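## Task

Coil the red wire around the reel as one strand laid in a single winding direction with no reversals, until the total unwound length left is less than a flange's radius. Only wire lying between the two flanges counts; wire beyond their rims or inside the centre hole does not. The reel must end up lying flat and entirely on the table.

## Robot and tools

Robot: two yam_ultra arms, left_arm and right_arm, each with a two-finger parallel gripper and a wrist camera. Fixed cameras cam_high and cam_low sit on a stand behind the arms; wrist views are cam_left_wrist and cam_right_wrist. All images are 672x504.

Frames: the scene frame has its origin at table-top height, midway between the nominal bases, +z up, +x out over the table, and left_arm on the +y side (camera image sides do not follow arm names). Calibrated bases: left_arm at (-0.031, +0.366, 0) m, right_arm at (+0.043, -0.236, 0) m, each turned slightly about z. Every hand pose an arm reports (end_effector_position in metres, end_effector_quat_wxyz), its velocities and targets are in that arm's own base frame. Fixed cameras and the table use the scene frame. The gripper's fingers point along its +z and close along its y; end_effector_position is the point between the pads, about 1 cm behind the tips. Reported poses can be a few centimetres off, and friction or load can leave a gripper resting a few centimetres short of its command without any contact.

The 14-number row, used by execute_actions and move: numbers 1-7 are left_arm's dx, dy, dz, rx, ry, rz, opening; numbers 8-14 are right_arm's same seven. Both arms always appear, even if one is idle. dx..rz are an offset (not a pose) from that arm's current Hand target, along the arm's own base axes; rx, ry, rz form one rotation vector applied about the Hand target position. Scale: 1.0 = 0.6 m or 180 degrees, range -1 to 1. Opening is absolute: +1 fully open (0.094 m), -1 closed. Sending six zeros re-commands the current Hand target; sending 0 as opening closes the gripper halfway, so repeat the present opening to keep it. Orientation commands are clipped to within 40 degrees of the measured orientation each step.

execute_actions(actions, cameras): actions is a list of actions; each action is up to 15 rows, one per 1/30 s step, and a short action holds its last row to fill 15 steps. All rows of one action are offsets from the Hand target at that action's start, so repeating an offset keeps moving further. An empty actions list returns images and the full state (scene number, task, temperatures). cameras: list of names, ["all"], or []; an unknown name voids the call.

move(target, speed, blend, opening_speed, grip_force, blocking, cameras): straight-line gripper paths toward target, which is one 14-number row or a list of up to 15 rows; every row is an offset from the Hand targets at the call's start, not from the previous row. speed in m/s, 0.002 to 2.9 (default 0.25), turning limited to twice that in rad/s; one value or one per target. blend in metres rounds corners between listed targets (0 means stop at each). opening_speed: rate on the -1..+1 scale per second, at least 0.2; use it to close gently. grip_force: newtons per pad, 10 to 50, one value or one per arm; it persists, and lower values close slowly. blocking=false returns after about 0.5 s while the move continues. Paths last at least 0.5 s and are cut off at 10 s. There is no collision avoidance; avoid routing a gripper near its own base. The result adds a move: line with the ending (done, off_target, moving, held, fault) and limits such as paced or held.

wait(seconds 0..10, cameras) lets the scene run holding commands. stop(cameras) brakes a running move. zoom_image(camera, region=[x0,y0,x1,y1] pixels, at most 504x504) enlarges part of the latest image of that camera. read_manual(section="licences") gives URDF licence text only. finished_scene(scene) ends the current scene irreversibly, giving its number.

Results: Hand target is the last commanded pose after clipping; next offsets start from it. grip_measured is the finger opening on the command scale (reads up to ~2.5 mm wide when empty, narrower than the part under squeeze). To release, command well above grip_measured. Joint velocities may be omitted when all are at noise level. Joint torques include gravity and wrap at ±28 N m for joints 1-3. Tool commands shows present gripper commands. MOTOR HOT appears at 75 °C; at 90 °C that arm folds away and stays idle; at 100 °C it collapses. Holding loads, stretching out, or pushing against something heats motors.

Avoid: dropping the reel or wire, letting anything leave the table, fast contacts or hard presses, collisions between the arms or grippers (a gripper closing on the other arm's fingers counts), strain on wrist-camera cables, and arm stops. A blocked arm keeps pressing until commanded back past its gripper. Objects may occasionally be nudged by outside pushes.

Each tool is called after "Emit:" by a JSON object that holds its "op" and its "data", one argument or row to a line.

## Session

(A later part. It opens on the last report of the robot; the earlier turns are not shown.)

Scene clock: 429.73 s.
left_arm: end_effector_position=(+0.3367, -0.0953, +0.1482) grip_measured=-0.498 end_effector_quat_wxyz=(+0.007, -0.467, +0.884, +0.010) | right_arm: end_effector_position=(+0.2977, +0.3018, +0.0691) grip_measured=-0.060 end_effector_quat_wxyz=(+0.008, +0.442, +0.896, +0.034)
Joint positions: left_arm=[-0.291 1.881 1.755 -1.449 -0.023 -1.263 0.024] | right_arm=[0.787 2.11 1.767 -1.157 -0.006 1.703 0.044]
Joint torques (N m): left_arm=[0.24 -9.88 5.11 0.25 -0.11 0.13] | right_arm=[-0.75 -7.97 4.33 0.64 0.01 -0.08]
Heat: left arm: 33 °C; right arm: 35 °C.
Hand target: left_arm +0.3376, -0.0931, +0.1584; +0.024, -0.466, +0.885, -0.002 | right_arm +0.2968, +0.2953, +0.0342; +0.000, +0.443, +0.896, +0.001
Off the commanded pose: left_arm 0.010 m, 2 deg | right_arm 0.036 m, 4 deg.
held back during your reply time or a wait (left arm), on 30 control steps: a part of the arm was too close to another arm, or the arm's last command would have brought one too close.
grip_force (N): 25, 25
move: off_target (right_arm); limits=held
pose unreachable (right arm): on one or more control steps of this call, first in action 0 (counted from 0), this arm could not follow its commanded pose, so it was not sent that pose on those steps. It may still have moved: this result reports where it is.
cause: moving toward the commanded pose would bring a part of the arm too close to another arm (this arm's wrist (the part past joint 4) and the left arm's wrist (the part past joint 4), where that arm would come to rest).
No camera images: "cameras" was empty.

Emit:
{"op": "move", "data": {
  "target": [
    [-0.11,0.055,-0.065,0.097,-0.251,-0.403,-0.5,0,0,0,0,0,0,-0.05],
    [-0.038,-0.12,-0.147,0.097,-0.251,-0.403,-0.5,0,0,0,0,0,0,-0.05]
  ],
  "speed": [0.3,0.1],
  "cameras": ["cam_left_wrist","cam_high"]
}}

Scene clock: 435.83 s.
left_arm: end_effector_position=(+0.3031, -0.1577, +0.0568) grip_measured=-0.498 end_effector_quat_wxyz=(+0.375, +0.181, +0.908, -0.054) | right_arm: end_effector_position=(+0.2977, +0.3018, +0.0691) grip_measured=-0.060 end_effector_quat_wxyz=(+0.008, +0.442, +0.896, +0.034)
Joint positions: left_arm=[-0.566 1.335 0.511 0.016 -0.158 -0.109 0.024] | right_arm=[0.787 2.11 1.767 -1.157 -0.006 1.703 0.044]
Joint torques (N m): left_arm=[-0.49 -2.82 8.76 1.6 -0.22 -0.08] | right_arm=[-0.66 -8.05 4.4 0.64 0.04 -0.06]
Heat: left arm: 33 °C; right arm: 35 °C.
Hand target: left_arm +0.3148, -0.1652, +0.0702; +0.397, +0.174, +0.899, -0.059 | right_arm +0.2968, +0.2953, +0.0342; +0.000, +0.443, +0.896, +0.001
Off the commanded pose: left_arm 0.019 m, 3 deg | right_arm 0.036 m, 4 deg.
grip_force (N): 25, 25
move: off_target (left_arm, right_arm)
Images, in order (width x height): cam_high 672x504, cam_left_wrist 672x504.

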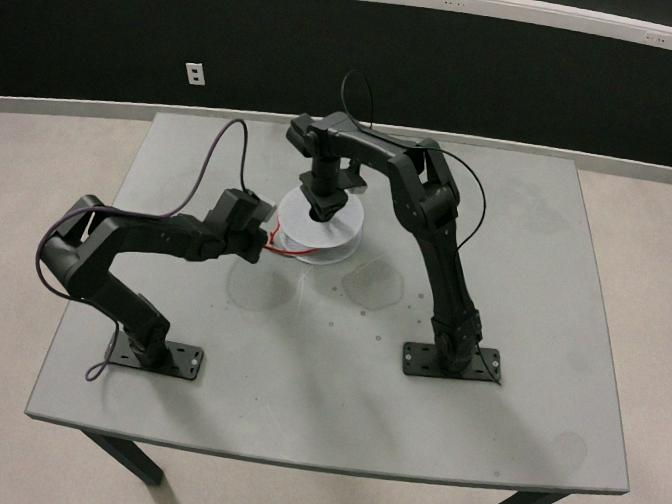

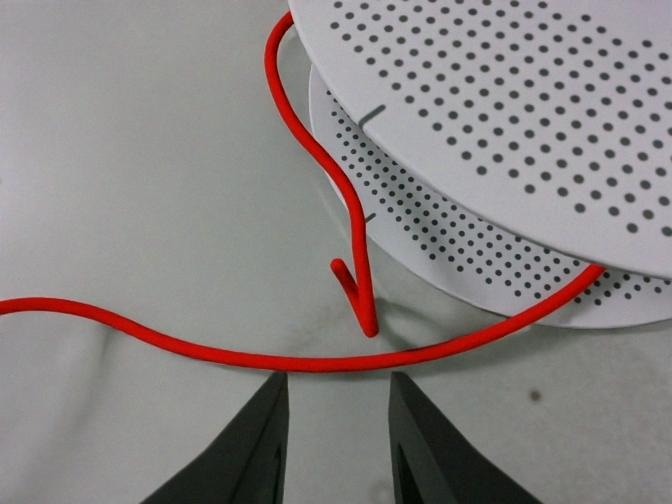

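Emit:
{"op": "move", "data": {
  "target": [
    [0.045,-0.027,-0.065,0,0,0,-0.5,0,0,0,0,0,0,-0.05]
  ],
  "speed": [0.06],
  "cameras": ["cam_left_wrist","cam_low"]
}}

Emit:
{"op": "zoom_image", "data": {
  "camera": "cam_low",
  "region": [360, 240, 460, 300]
}}

Scene clock: 439.73 s.
left_arm: end_effector_position=(+0.3300, -0.1745, +0.0206) grip_measured=-0.498 end_effector_quat_wxyz=(+0.377, +0.180, +0.907, -0.054) | right_arm: end_effector_position=(+0.2977, +0.3018, +0.0691) grip_measured=-0.060 end_effector_quat_wxyz=(+0.008, +0.442, +0.896, +0.034)
Joint positions: left_arm=[-0.566 1.595 0.542 0.25 -0.16 -0.109 0.024] | right_arm=[0.787 2.11 1.767 -1.157 -0.006 1.703 0.044]
Joint torques (N m): left_arm=[-0.16 -4 7.66 1.6 -0.16 -0.04] | right_arm=[-0.75 -7.99 4.42 0.65 0.02 -0.05]
Heat: left arm: 33 °C; right arm: 35 °C.
Hand target: left_arm +0.3417, -0.1814, +0.0312; +0.397, +0.175, +0.899, -0.059 | right_arm +0.2968, +0.2953, +0.0342; +0.000, +0.443, +0.896, +0.001
Off the commanded pose: left_arm 0.017 m, 3 deg | right_arm 0.036 m, 4 deg.
grip_force (N): 25, 25
move: off_target (left_arm, right_arm)
Images, in order (width x height): cam_low 672x504, cam_left_wrist 672x504.

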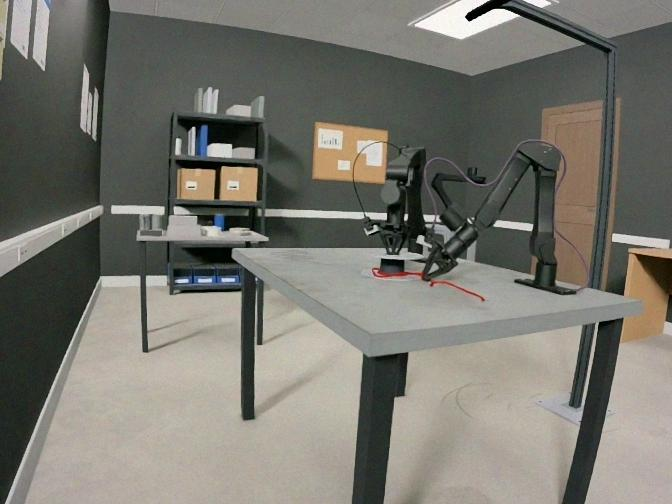

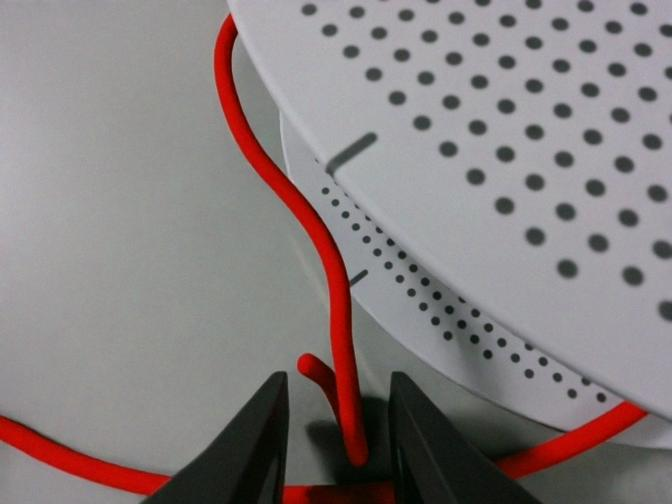

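Scaled by 5.040 from the camera's 672x504 image, which has a finer 960x720 frame.

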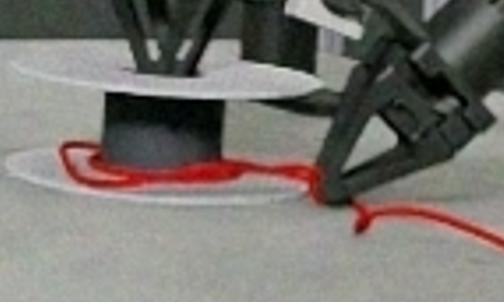

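Emit:
{"op": "move", "data": {
  "target": [
    [0,0,0,0,0,0,-0.93,0,0,0,0,0,0,-0.05],
    [0,0,0.05,0,0,0,-0.93,0,0,0,0,0,0,-0.05]
  ],
  "speed": [0.06,0.05],
  "cameras": ["cam_left_wrist","cam_low"]
}}

Emit:
{"op": "zoom_image", "data": {
  "camera": "cam_low",
  "region": [360, 240, 460, 300]
}}

Scene clock: 443.83 s.
left_arm: end_effector_position=(+0.3331, -0.1765, +0.0428) grip_measured=-0.921 end_effector_quat_wxyz=(+0.375, +0.181, +0.908, -0.053) | right_arm: end_effector_position=(+0.2977, +0.3018, +0.0691) grip_measured=-0.060 end_effector_quat_wxyz=(+0.008, +0.442, +0.896, +0.034)
Joint positions: left_arm=[-0.566 1.53 0.602 0.121 -0.16 -0.109 0.004] | right_arm=[0.787 2.11 1.767 -1.157 -0.006 1.703 0.044]
Joint torques (N m): left_arm=[-0.13 -6.32 8.06 1.33 -0.15 -0.04] | right_arm=[-0.69 -7.95 4.46 0.64 0 -0.07]
Heat: left arm: 34 °C; right arm: 35 °C.
Hand target: left_arm +0.3417, -0.1814, +0.0612; +0.397, +0.175, +0.899, -0.059 | right_arm +0.2968, +0.2953, +0.0342; +0.000, +0.443, +0.896, +0.001
Off the commanded pose: left_arm 0.021 m, 3 deg | right_arm 0.036 m, 4 deg.
grip_force (N): 25, 25
move: off_target (left_arm, right_arm)
Images, in order (width x height): cam_low 672x504, cam_left_wrist 672x504.

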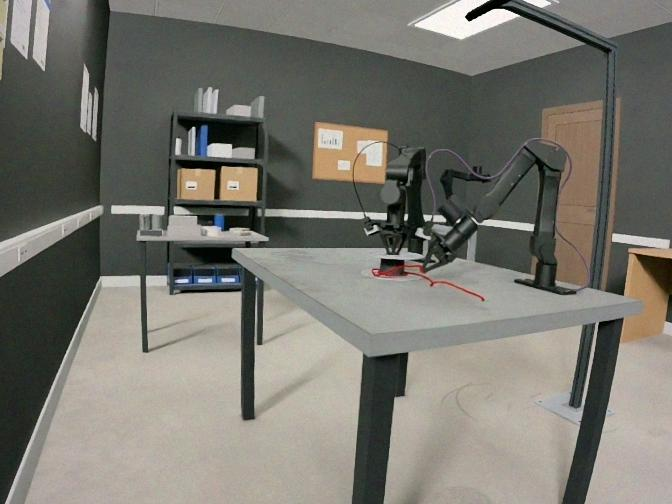

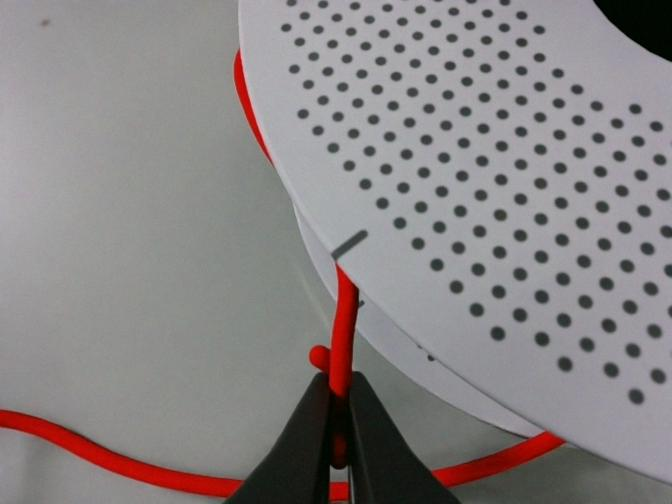

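Scaled by 5.040 from the camera's 672x504 image, which has a finer 960x720 frame.

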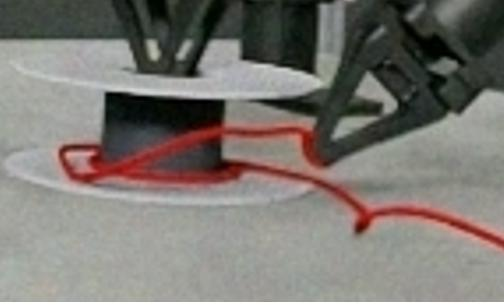

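Emit:
{"op": "move", "data": {
  "target": [
    [-0.1,-0.03,0.0,0,0,0,-0.93,0,0,0,0,0,0,-0.05],
    [-0.165,-0.15,-0.01,0,0,-0.08,-0.93,0,0,0,0,0,0,-0.05]
  ],
  "speed": [0.08,0.08],
  "blend": [0.02,0],
  "cameras": ["cam_high","cam_left_wrist","cam_low"]
}}

Emit:
{"op": "zoom_image", "data": {
  "camera": "cam_low",
  "region": [360, 240, 460, 300]
}}

Emit:
{"op": "zoom_image", "data": {
  "camera": "cam_high",
  "region": [230, 180, 390, 290]
}}

Scene clock: 448.57 s.
left_arm: end_effector_position=(+0.2363, -0.2566, +0.0420) grip_measured=-0.921 end_effector_quat_wxyz=(+0.368, +0.285, +0.880, -0.093) | right_arm: end_effector_position=(+0.2977, +0.3018, +0.0691) grip_measured=-0.060 end_effector_quat_wxyz=(+0.008, +0.442, +0.896, +0.034)
Joint positions: left_arm=[-0.976 1.438 0.522 0.079 -0.286 -0.238 0.004] | right_arm=[0.787 2.11 1.767 -1.157 -0.006 1.703 0.044]
Joint torques (N m): left_arm=[-0.64 -3.29 8.7 1.59 -0.2 0.09] | right_arm=[-0.68 -7.94 4.44 0.65 0.03 -0.05]
Heat: left arm: 34 °C; right arm: 35 °C.
Hand target: left_arm +0.2428, -0.2714, +0.0552; +0.386, +0.286, +0.870, -0.109 | right_arm +0.2968, +0.2953, +0.0342; +0.000, +0.443, +0.896, +0.001
Off the commanded pose: left_arm 0.021 m, 3 deg | right_arm 0.036 m, 4 deg.
grip_force (N): 25, 25
move: off_target (left_arm, right_arm)
Images, in order (width x height): cam_high 672x504, cam_low 672x504, cam_left_wrist 672x504.

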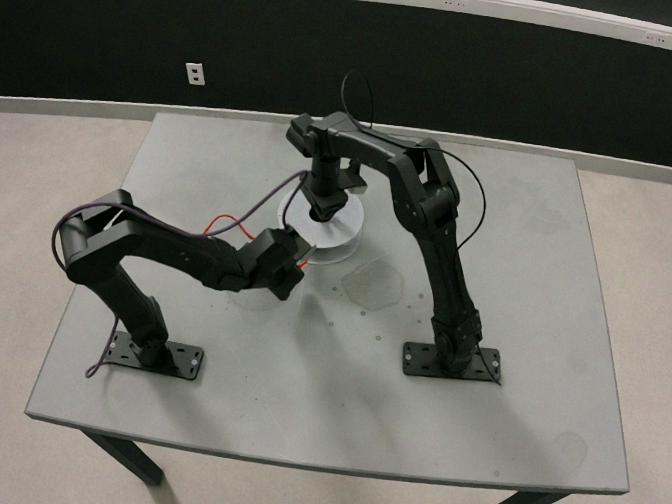

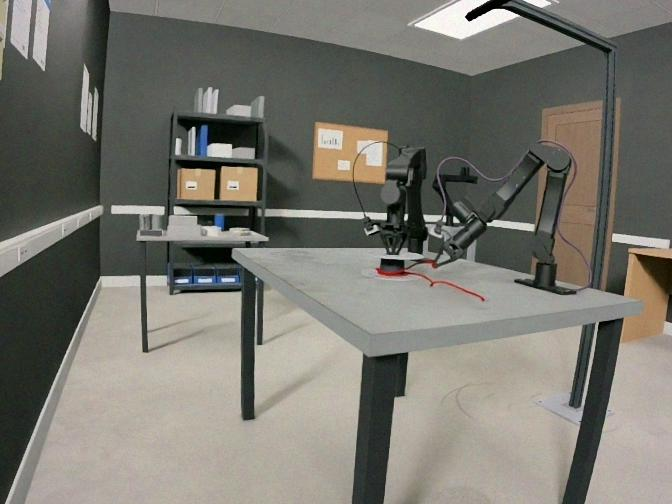

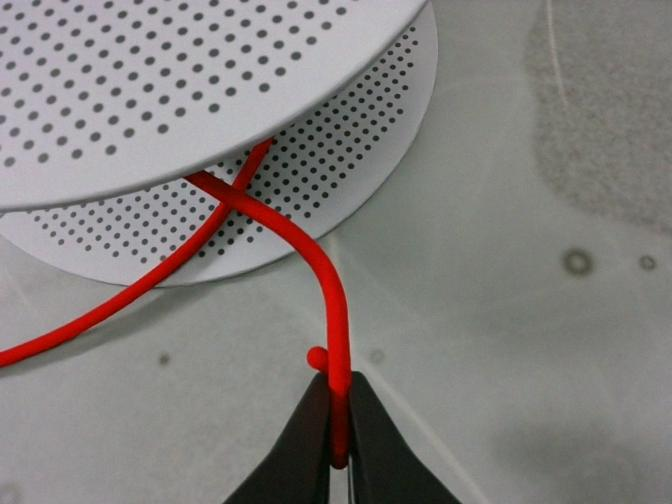

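Scaled by 5.040 from the camera's 672x504 image, which has a finer 960x720 frame.

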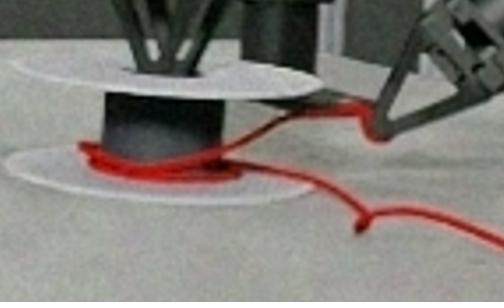

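Scaled by 3.150 from the camera's 672x504 image, which has a finer 960x720 frame.

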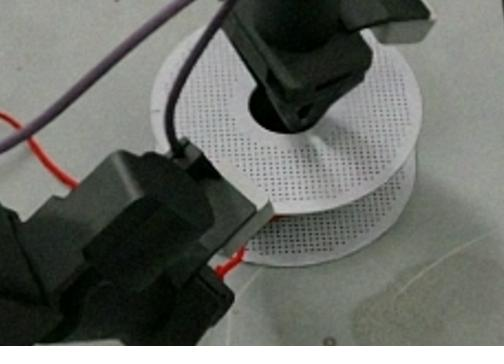

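Emit:
{"op": "move", "data": {
  "target": [
    [0.03,-0.14,0.0,0,0,-0.08,-0.93,0,0,0,0,0,0,-0.05]
  ],
  "speed": [0.08],
  "cameras": ["cam_high","cam_left_wrist","cam_low"]
}}

Emit:
{"op": "zoom_image", "data": {
  "camera": "cam_low",
  "region": [360, 240, 460, 300]
}}

Emit:
{"op": "zoom_image", "data": {
  "camera": "cam_high",
  "region": [150, 180, 390, 290]
}}

Scene clock: 452.83 s.
left_arm: end_effector_position=(+0.2573, -0.3391, +0.0431) grip_measured=-0.921 end_effector_quat_wxyz=(+0.354, +0.388, +0.840, -0.136) | right_arm: end_effector_position=(+0.2977, +0.3018, +0.0691) grip_measured=-0.060 end_effector_quat_wxyz=(+0.008, +0.442, +0.896, +0.034)
Joint positions: left_arm=[-0.976 1.704 0.786 0.118 -0.123 -0.062 0.004] | right_arm=[0.787 2.11 1.767 -1.157 -0.006 1.703 0.044]
Joint torques (N m): left_arm=[-0.47 -5.27 8.55 1.65 0.18 0.1] | right_arm=[-0.75 -7.97 4.42 0.63 0 -0.05]
Heat: left arm: 34 °C; right arm: 35 °C.
Hand target: left_arm +0.2608, -0.3554, +0.0552; +0.370, +0.392, +0.828, -0.156 | right_arm +0.2968, +0.2953, +0.0342; +0.000, +0.443, +0.896, +0.001
Off the commanded pose: left_arm 0.021 m, 3 deg | right_arm 0.036 m, 4 deg.
grip_force (N): 25, 25
move: off_target (left_arm, right_arm)
Images, in order (width x height): cam_high 672x504, cam_low 672x504, cam_left_wrist 672x504.

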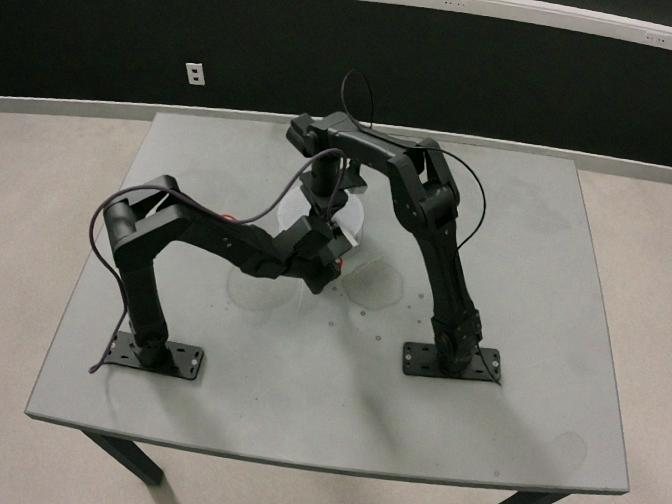

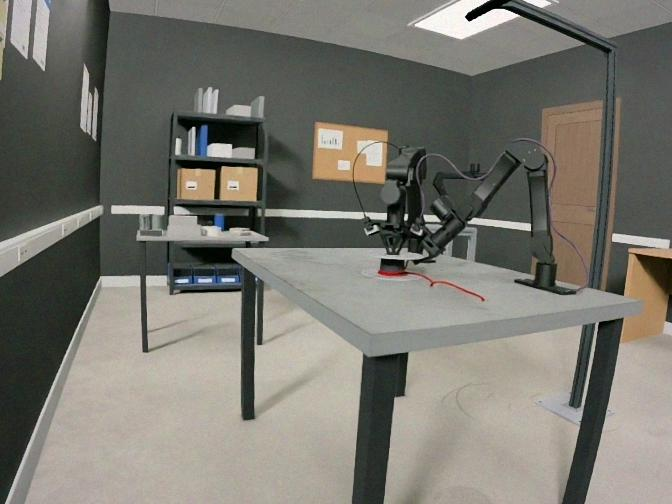

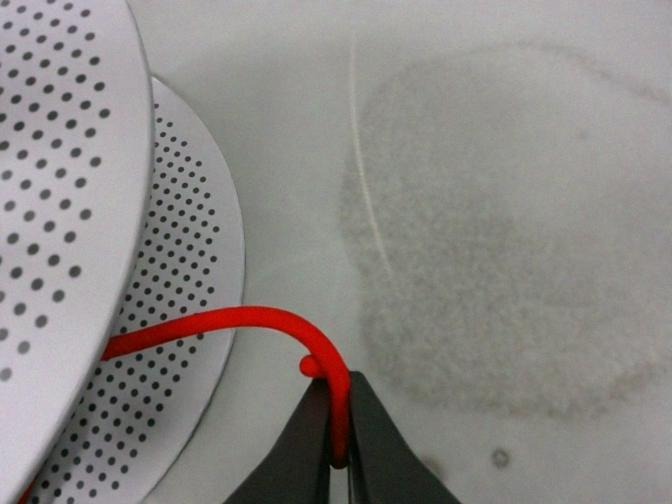

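Scaled by 5.040 from the camera's 672x504 image, which has a finer 960x720 frame.

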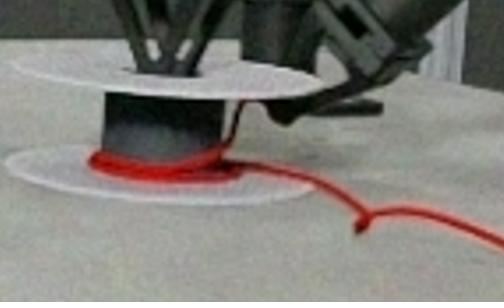

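Scaled by 2.100 from the camera's 672x504 image, which has a finer 960x720 frame.

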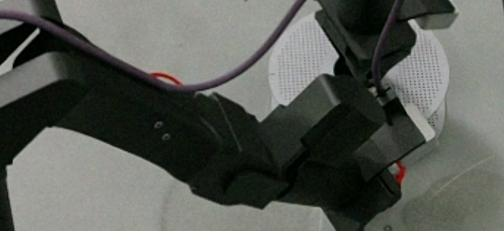

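Emit:
{"op": "move", "data": {
  "target": [
    [0.0,0.01,-0.01,0,0,0.25,-0.93,0,0,0,0,0,0,-0.05],
    [0.06,0.03,-0.025,0,0,0.25,-0.93,0,0,0,0,0,0,-0.05]
  ],
  "speed": [0.15,0.05],
  "cameras": ["cam_high","cam_left_wrist","cam_low"]
}}

Emit:
{"op": "zoom_image", "data": {
  "camera": "cam_low",
  "region": [360, 240, 460, 300]
}}

Scene clock: 462.03 s.
left_arm: end_effector_position=(+0.2923, -0.3368, +0.0410) grip_measured=-0.921 end_effector_quat_wxyz=(+0.394, +0.049, +0.918, -0.004) | right_arm: end_effector_position=(+0.2977, +0.3018, +0.0691) grip_measured=-0.060 end_effector_quat_wxyz=(+0.008, +0.442, +0.896, +0.034)
Joint positions: left_arm=[-1.116 1.963 1.158 -0.286 -0.681 -0.837 0.004] | right_arm=[0.787 2.11 1.767 -1.157 -0.006 1.703 0.044]
Joint torques (N m): left_arm=[0.43 -6.99 5.87 1.1 -0.53 0.06] | right_arm=[-0.8 -7.9 4.42 0.64 0.02 -0.06]
Heat: left arm: 34 °C; right arm: 35 °C.
Hand target: left_arm +0.2968, -0.3374, +0.0403; +0.401, +0.046, +0.915, -0.003 | right_arm +0.2968, +0.2953, +0.0342; +0.000, +0.443, +0.896, +0.001
Off the commanded pose: left_arm 0.005 m, 1 deg | right_arm 0.036 m, 4 deg.
grip_force (N): 25, 25
move: off_target (right_arm)
Images, in order (width x height): cam_high 672x504, cam_low 672x504, cam_left_wrist 672x504.

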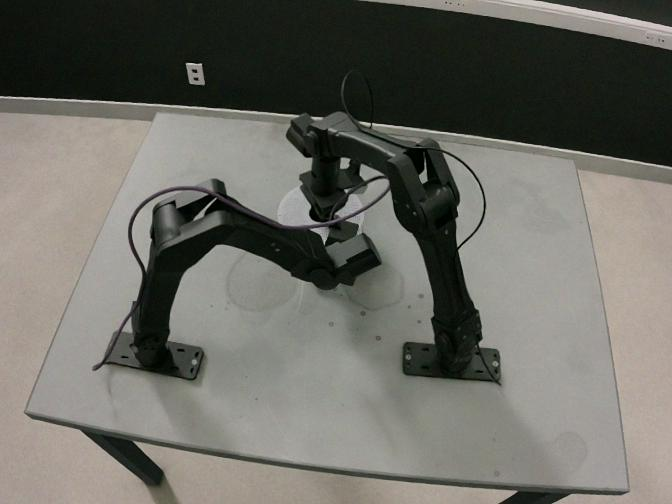

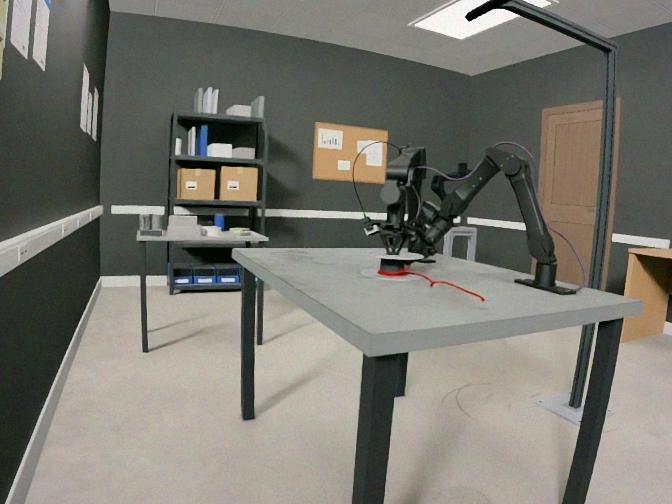

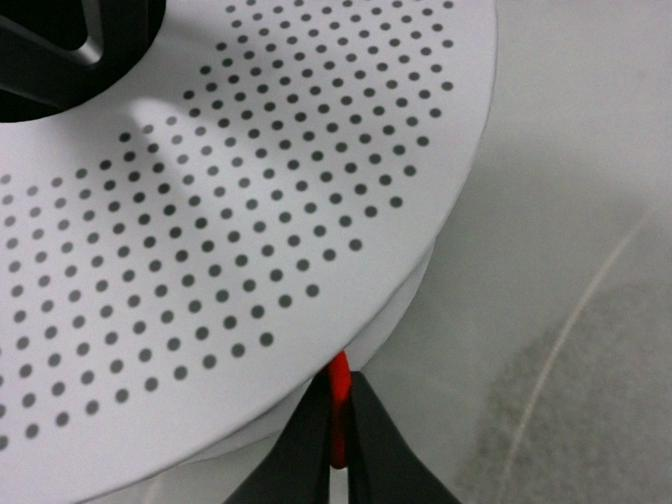

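Scaled by 5.040 from the camera's 672x504 image, which has a finer 960x720 frame.

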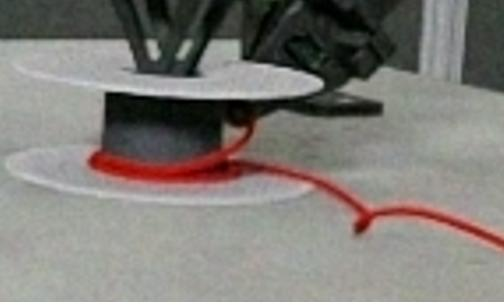

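Emit:
{"op": "move", "data": {
  "target": [
    [0.03,0.02,-0.04,0,0,0,-0.93,0,0,0,0,0,0,-0.05],
    [0.03,0.02,-0.04,0,0,0,-0.7,0,0,0,0,0,0,-0.05],
    [-0.09,0.0,0.08,0,0,0,-0.7,0,0,0,0,0,0,-0.05]
  ],
  "speed": [0.04,0.05,0.08],
  "cameras": ["cam_high","cam_left_wrist","cam_low"]
}}

Emit:
{"op": "zoom_image", "data": {
  "camera": "cam_low",
  "region": [360, 240, 460, 300]
}}

Scene clock: 467.70 s.
left_arm: end_effector_position=(+0.2393, -0.3315, +0.0658) grip_measured=-0.702 end_effector_quat_wxyz=(+0.383, +0.059, +0.922, +0.014) | right_arm: end_effector_position=(+0.2986, +0.3023, +0.0692) grip_measured=-0.060 end_effector_quat_wxyz=(+0.009, +0.440, +0.897, +0.036)
Joint positions: left_arm=[-1.245 1.868 1.17 -0.539 -0.726 -0.989 0.014] | right_arm=[0.787 2.11 1.767 -1.153 -0.006 1.699 0.044]
Joint torques (N m): left_arm=[-0.43 -9.55 8.24 0.56 -0.69 -0.08] | right_arm=[-0.64 -7.92 4.44 0.61 0 0]
Heat: left arm: 34 °C; right arm: 35 °C.
Hand target: left_arm +0.2428, -0.3373, +0.0881; +0.401, +0.046, +0.915, -0.003 | right_arm +0.2968, +0.2953, +0.0342; +0.000, +0.443, +0.896, +0.001
Off the commanded pose: left_arm 0.024 m, 3 deg | right_arm 0.036 m, 4 deg.
grip_force (N): 25, 25
move: off_target (left_arm, right_arm); target 2's new opening was sent with left_arm's hand 0.014 m and 2 deg from that target
Images, in order (width x height): cam_high 672x504, cam_low 672x504, cam_left_wrist 672x504.

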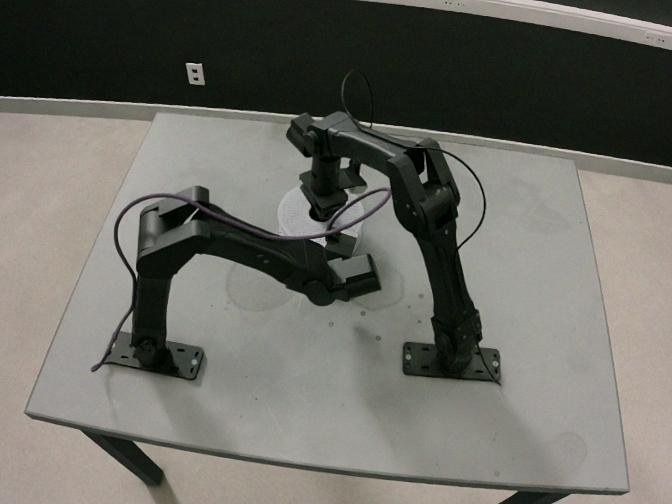

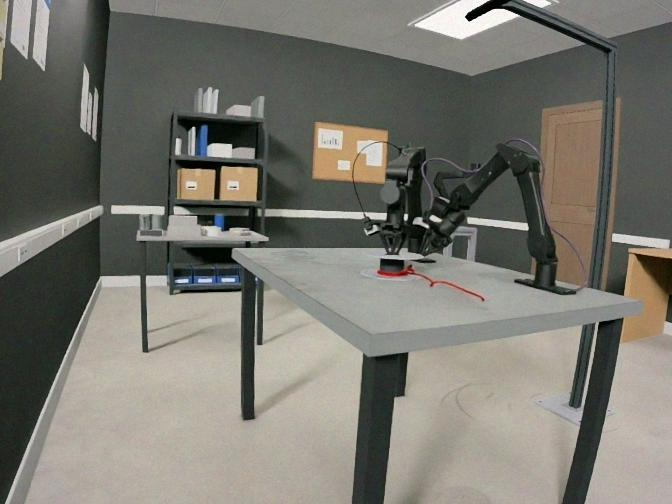

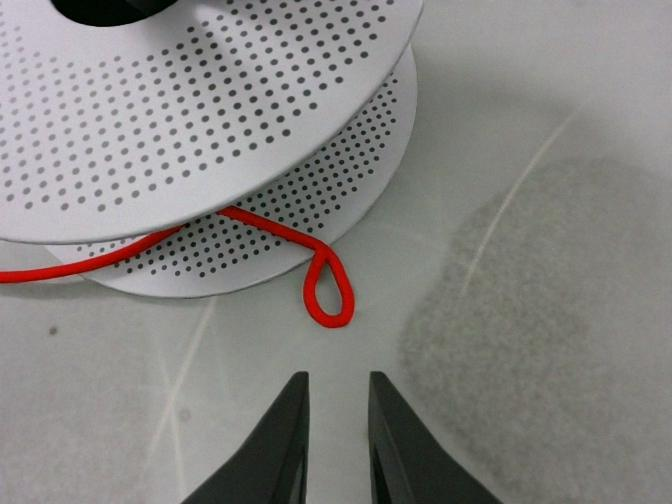

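Scaled by 5.040 from the camera's 672x504 image, which has a finer 960x720 frame.

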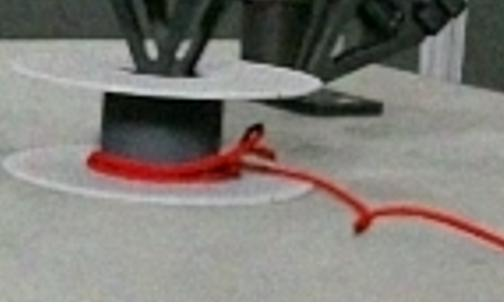

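Emit:
{"op": "move", "data": {
  "target": [
    [-0.06,0.1,0.12,0,0,0,-0.5,0,0,0,0,0,0,0.0],
    [-0.02,0.38,0.15,0,0,-0.1,-0.5,0,0,0,0,0,0.3,0.0],
    [-0.02,0.38,0.15,0,0,-0.1,-0.5,0,0,0,0,0,0.85,0.0]
  ],
  "speed": [0.2,0.3,0.25],
  "blend": [0.03,0.03,0],
  "cameras": ["cam_high","cam_left_wrist","cam_low","cam_right_wrist"]
}}

Emit:
{"op": "zoom_image", "data": {
  "camera": "cam_low",
  "region": [360, 240, 460, 300]
}}

Emit:
{"op": "zoom_image", "data": {
  "camera": "cam_high",
  "region": [150, 180, 390, 290]
}}

Scene clock: 476.77 s.
left_arm: end_effector_position=(+0.2308, -0.1109, +0.1789) grip_measured=-0.502 end_effector_quat_wxyz=(+0.394, +0.188, +0.897, -0.066) | right_arm: end_effector_position=(+0.3036, +0.3120, +0.0721) grip_measured=-0.013 end_effector_quat_wxyz=(-0.059, +0.754, -0.654, -0.013)
Joint positions: left_arm=[-0.535 0.748 0.714 -0.72 -0.118 -0.07 0.023] | right_arm=[0.782 2.11 1.774 -1.119 -0.035 -0.928 0.046]
Joint torques (N m): left_arm=[0.68 -0.35 6.24 1.43 -0.02 0.07] | right_arm=[-0.36 -7.77 4.66 0.27 0.28 -0.52]
Heat: left arm: 34 °C; right arm: 35 °C.
Hand target: left_arm +0.2308, -0.1094, +0.1782; +0.396, +0.188, +0.896, -0.066 | right_arm +0.2968, +0.2953, +0.0342; +0.001, +0.768, -0.640, +0.000
Off the commanded pose: left_arm 0.002 m, 0 deg | right_arm 0.042 m, 7 deg.
grip_force (N): 25, 25
move: off_target (right_arm); blend cut to 0 m at target 1

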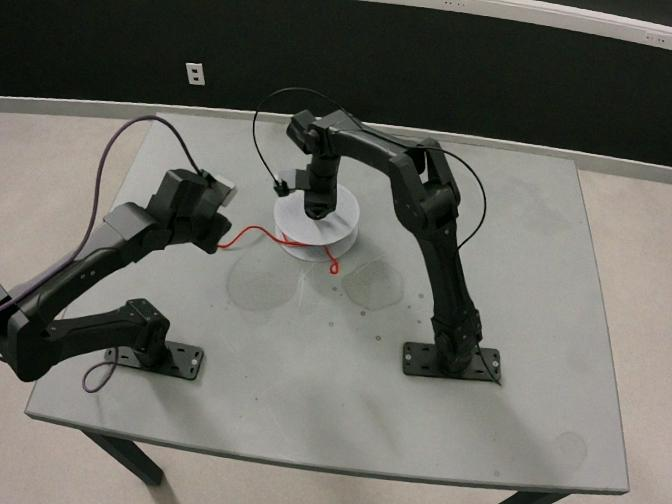

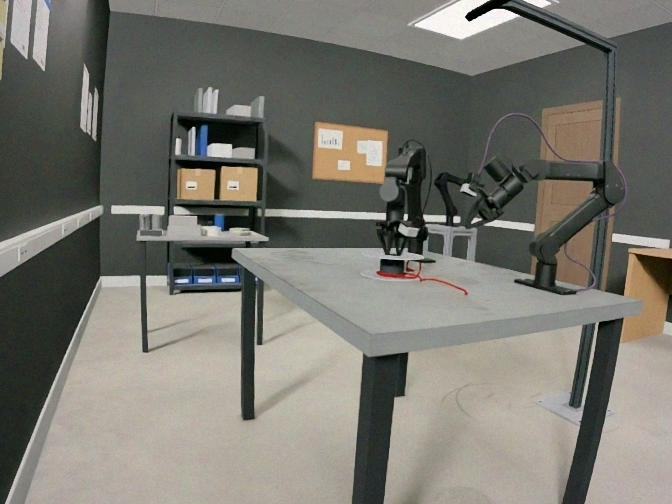

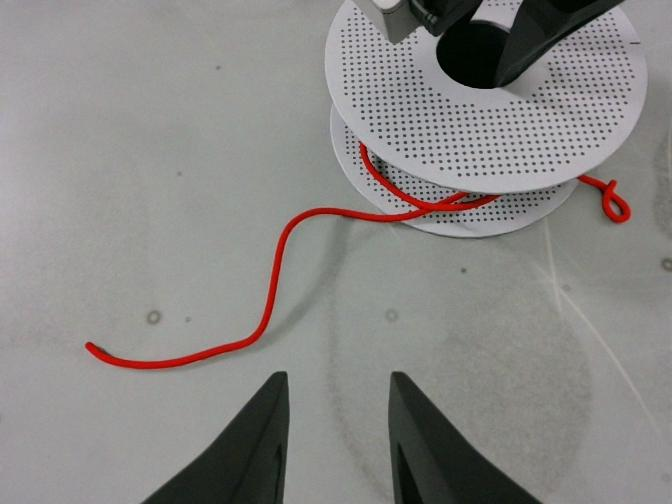

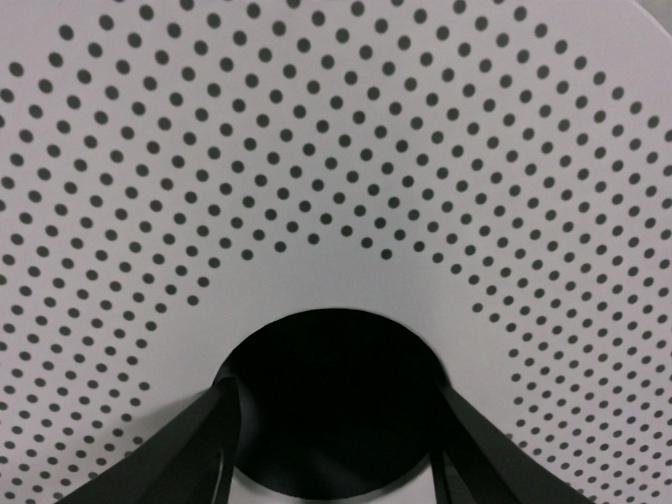

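Scaled by 5.040 from the camera's 672x504 image, which has a finer 960x720 frame.

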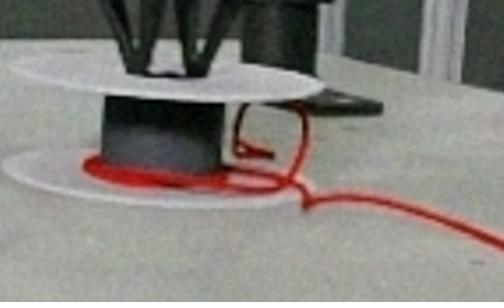

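Scaled by 2.100 from the camera's 672x504 image, which has a finer 960x720 frame.

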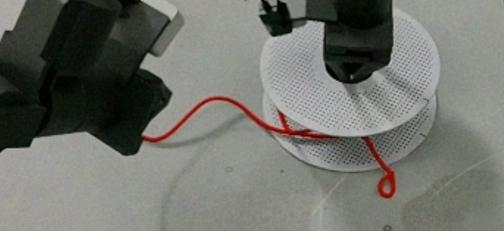

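Emit:
{"op": "move", "data": {
  "target": [0,0,0,0,0,0,-0.5,-0.16,-0.03,0,0,0,0,0.05],
  "speed": 0.06,
  "cameras": ["cam_high","cam_left_wrist","cam_low"]
}}

Emit:
{"op": "zoom_image", "data": {
  "camera": "cam_high",
  "region": [150, 180, 390, 310]
}}

Scene clock: 492.67 s.
left_arm: end_effector_position=(+0.2308, -0.1109, +0.1789) grip_measured=-0.502 end_effector_quat_wxyz=(+0.394, +0.188, +0.897, -0.066) | right_arm: end_effector_position=(+0.2463, +0.3045, +0.0711) grip_measured=+0.047 end_effector_quat_wxyz=(-0.104, +0.759, -0.642, +0.028)
Joint positions: left_arm=[-0.535 0.748 0.714 -0.72 -0.118 -0.07 0.023] | right_arm=[0.919 1.858 1.395 -0.903 0.067 -0.825 0.049]
Joint torques (N m): left_arm=[0.66 -0.35 6.24 1.43 -0.02 0.08] | right_arm=[1.62 -7.65 2.66 -0.48 -0.62 0.19]
Heat: left arm: 33 °C; right arm: 35 °C.
Hand target: left_arm +0.2308, -0.1094, +0.1782; +0.396, +0.188, +0.896, -0.066 | right_arm +0.2007, +0.2772, +0.0341; +0.001, +0.768, -0.640, +0.000
Off the commanded pose: left_arm 0.002 m, 0 deg | right_arm 0.065 m, 12 deg.
grip_force (N): 25, 25
move: off_target (right_arm)
Images, in order (width x height): cam_high 672x504, cam_low 672x504, cam_left_wrist 672x504.

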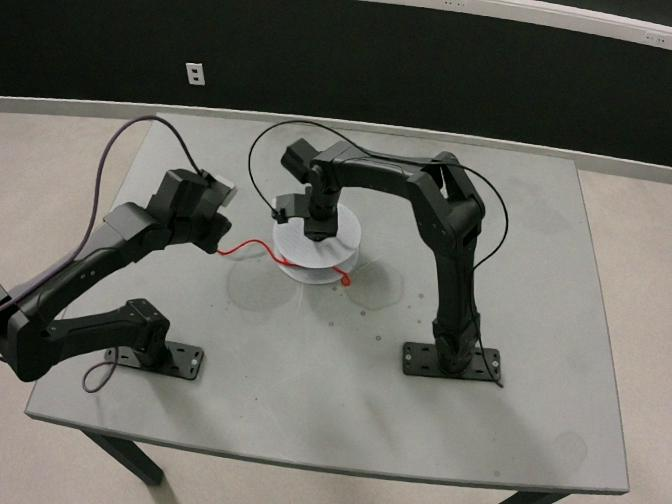

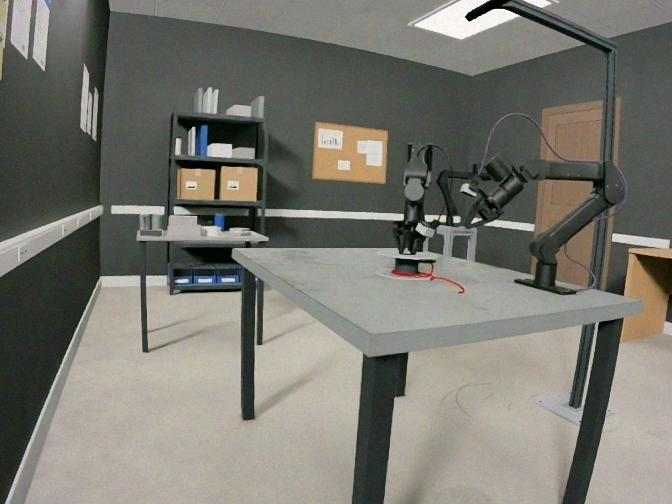

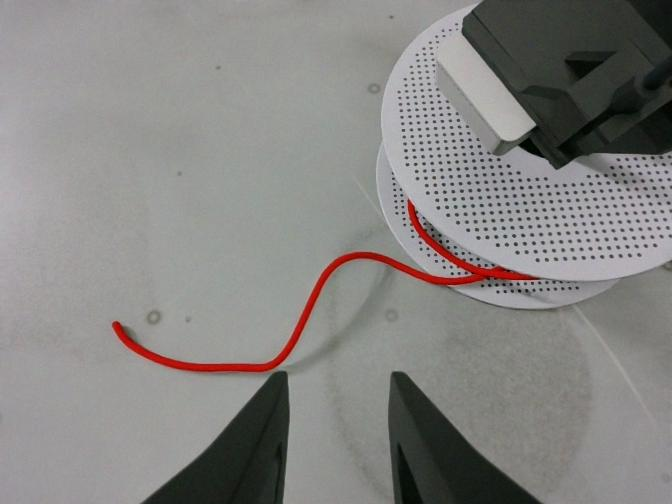

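Scaled by 2.100 from the camera's 672x504 image, which has a finer 960x720 frame.

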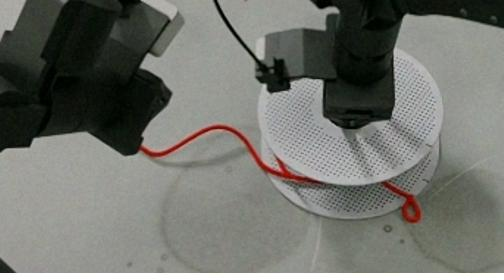

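Emit:
{"op": "move", "data": {
  "target": [0,0,0,0,0,0,-0.5,-0.03,-0.02,0.055,0,0,0,0.15],
  "speed": 0.06,
  "cameras": ["cam_high","cam_right_wrist"]
}}

Scene clock: 494.50 s.
left_arm: end_effector_position=(+0.2308, -0.1109, +0.1789) grip_measured=-0.502 end_effector_quat_wxyz=(+0.394, +0.188, +0.897, -0.066) | right_arm: end_effector_position=(+0.2093, +0.2825, +0.0742) grip_measured=+0.149 end_effector_quat_wxyz=(-0.051, +0.766, -0.640, +0.019)
Joint positions: left_arm=[-0.535 0.748 0.714 -0.72 -0.118 -0.07 0.023] | right_arm=[0.954 1.802 1.353 -1.024 0.045 -0.798 0.054]
Joint torques (N m): left_arm=[0.65 -0.36 6.24 1.43 -0.01 0.08] | right_arm=[0.84 -10.69 4.68 -0.36 -0.46 0.12]
Heat: left arm: 33 °C; right arm: 35 °C.
Hand target: left_arm +0.2308, -0.1093, +0.1782; +0.396, +0.188, +0.896, -0.066 | right_arm +0.1827, +0.2653, +0.0671; +0.001, +0.768, -0.640, +0.000
Off the commanded pose: left_arm 0.002 m, 0 deg | right_arm 0.033 m, 6 deg.
grip_force (N): 25, 25
move: off_target (right_arm)
Images, in order (width x height): cam_high 672x504, cam_right_wrist 672x504.

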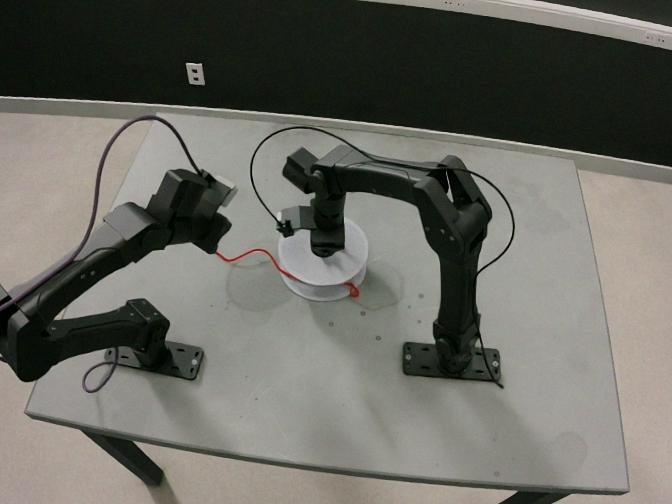

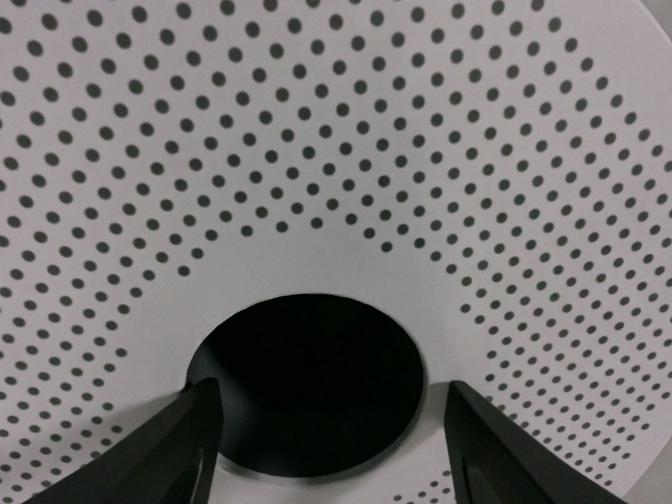

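Emit:
{"op": "move", "data": {
  "target": [
    [0,0,0,0,0,0,-0.5,0.04,0.03,0.01,0,0,0,-0.85],
    [0,0,0,0,0,0,-0.5,0.04,0.03,0.08,0,0,0,-0.85],
    [0,0,0,0,0,0,-0.5,0.04,0.03,0.08,0,0,-0.4,-0.85],
    [0,0,0,0,0,0,-0.5,0.04,0.03,0.08,0,0,-0.82,-0.85]
  ],
  "speed": [0.1,0.12,0.6,0.6],
  "blend": [0,0.01,0.01,0],
  "cameras": ["cam_high","cam_right_wrist"]
}}

Scene clock: 509.80 s.
left_arm: end_effector_position=(+0.2308, -0.1109, +0.1789) grip_measured=-0.502 end_effector_quat_wxyz=(+0.394, +0.188, +0.897, -0.066) | right_arm: end_effector_position=(+0.2048, +0.2836, +0.1111) grip_measured=-0.848 end_effector_quat_wxyz=(-0.001, +0.394, +0.919, +0.000)
Joint positions: left_arm=[-0.535 0.748 0.714 -0.72 -0.118 -0.07 0.023] | right_arm=[0.941 1.87 1.593 -1.294 -0.003 1.751 0.007]
Joint torques (N m): left_arm=[0.69 -0.35 6.24 1.44 -0.02 0.07] | right_arm=[-0.47 -10.52 8.77 0.05 -0.02 0.09]
Heat: left arm: 33 °C; right arm: 35 °C.
Hand target: left_arm +0.2308, -0.1093, +0.1782; +0.396, +0.188, +0.896, -0.066 | right_arm +0.2067, +0.2833, +0.1152; +0.000, +0.400, +0.916, +0.001
Off the commanded pose: left_arm 0.002 m, 0 deg | right_arm 0.005 m, 1 deg.
grip_force (N): 25, 25
move: done
Images, in order (width x height): cam_high 672x504, cam_right_wrist 672x504.

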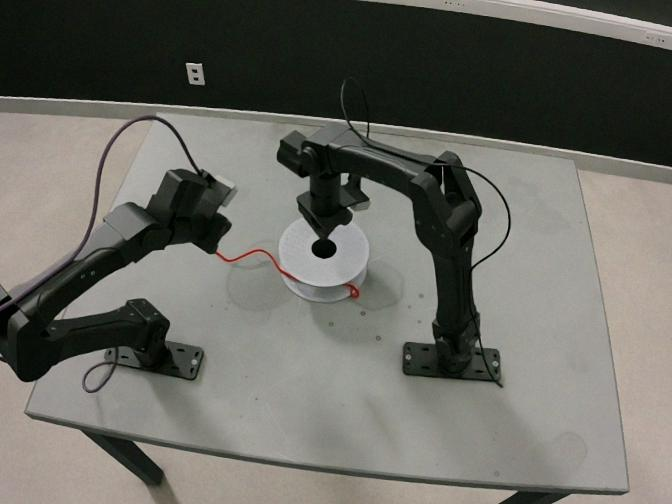

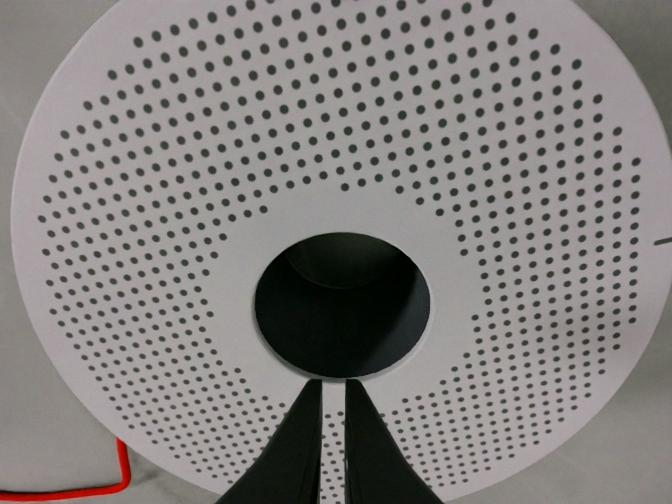

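Emit:
{"op": "move", "data": {
  "target": [
    [0.17,0.177,-0.097,-0.05,0.272,0.332,-0.5,0.002,-0.006,0,0,0,0,-0.85],
    [0.17,0.177,-0.097,-0.05,0.272,0.332,-0.5,0.002,-0.006,-0.117,0,0,0,-0.85],
    [0.17,0.177,-0.097,-0.05,0.272,0.332,-0.5,0.002,-0.006,-0.117,0,0,0,-0.05]
  ],
  "speed": [0.3,0.08,0.1],
  "blend": [0.005,0,0],
  "cameras": ["cam_high","cam_left_wrist"]
}}

Scene clock: 516.53 s.
left_arm: end_effector_position=(+0.3287, -0.0042, +0.1148) grip_measured=-0.502 end_effector_quat_wxyz=(-0.004, -0.335, +0.942, +0.002) | right_arm: end_effector_position=(+0.2072, +0.2843, +0.0654) grip_measured=-0.072 end_effector_quat_wxyz=(+0.002, +0.398, +0.917, +0.022)
Joint positions: left_arm=[-0.017 1.798 1.516 -1.299 -0.001 -0.699 0.023] | right_arm=[0.935 1.859 1.395 -1.062 -0.005 1.753 0.044]
Joint torques (N m): left_arm=[0.36 -6.15 8.44 -0.03 0.01 -0.08] | right_arm=[-0.69 -6.97 5.16 0.56 0.01 -0.02]
Heat: left arm: 33 °C; right arm: 35 °C.
Hand target: left_arm +0.3327, -0.0032, +0.1198; -0.001, -0.340, +0.940, +0.000 | right_arm +0.2081, +0.2797, +0.0450; +0.000, +0.401, +0.916, +0.001
Off the commanded pose: left_arm 0.007 m, 1 deg | right_arm 0.021 m, 2 deg.
grip_force (N): 25, 25
move: off_target (right_arm)
Images, in order (width x height): cam_high 672x504, cam_left_wrist 672x504.

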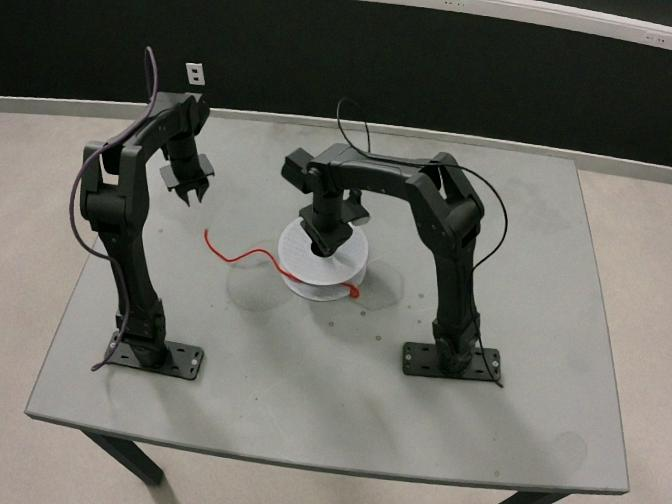

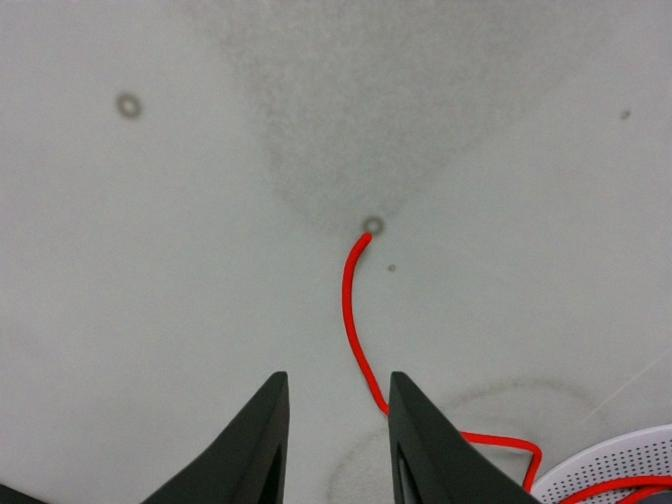

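Emit:
{"op": "zoom_image", "data": {
  "camera": "cam_high",
  "region": [190, 210, 390, 310]
}}

Emit:
{"op": "zoom_image", "data": {
  "camera": "cam_left_wrist",
  "region": [420, 380, 672, 504]
}}

Scaled by 2.520 from the camera's 672x504 image, which has a finer 960x720 frame.

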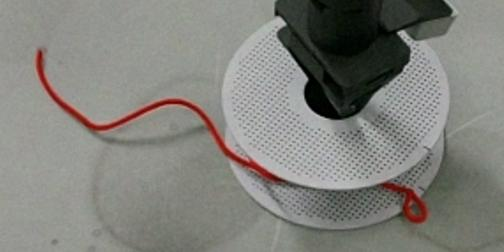

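Scaled by 2.000 from the camera's 672x504 image, which has a finer 960x720 frame.

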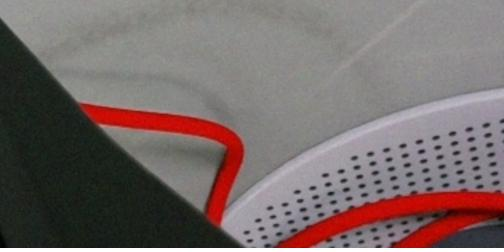

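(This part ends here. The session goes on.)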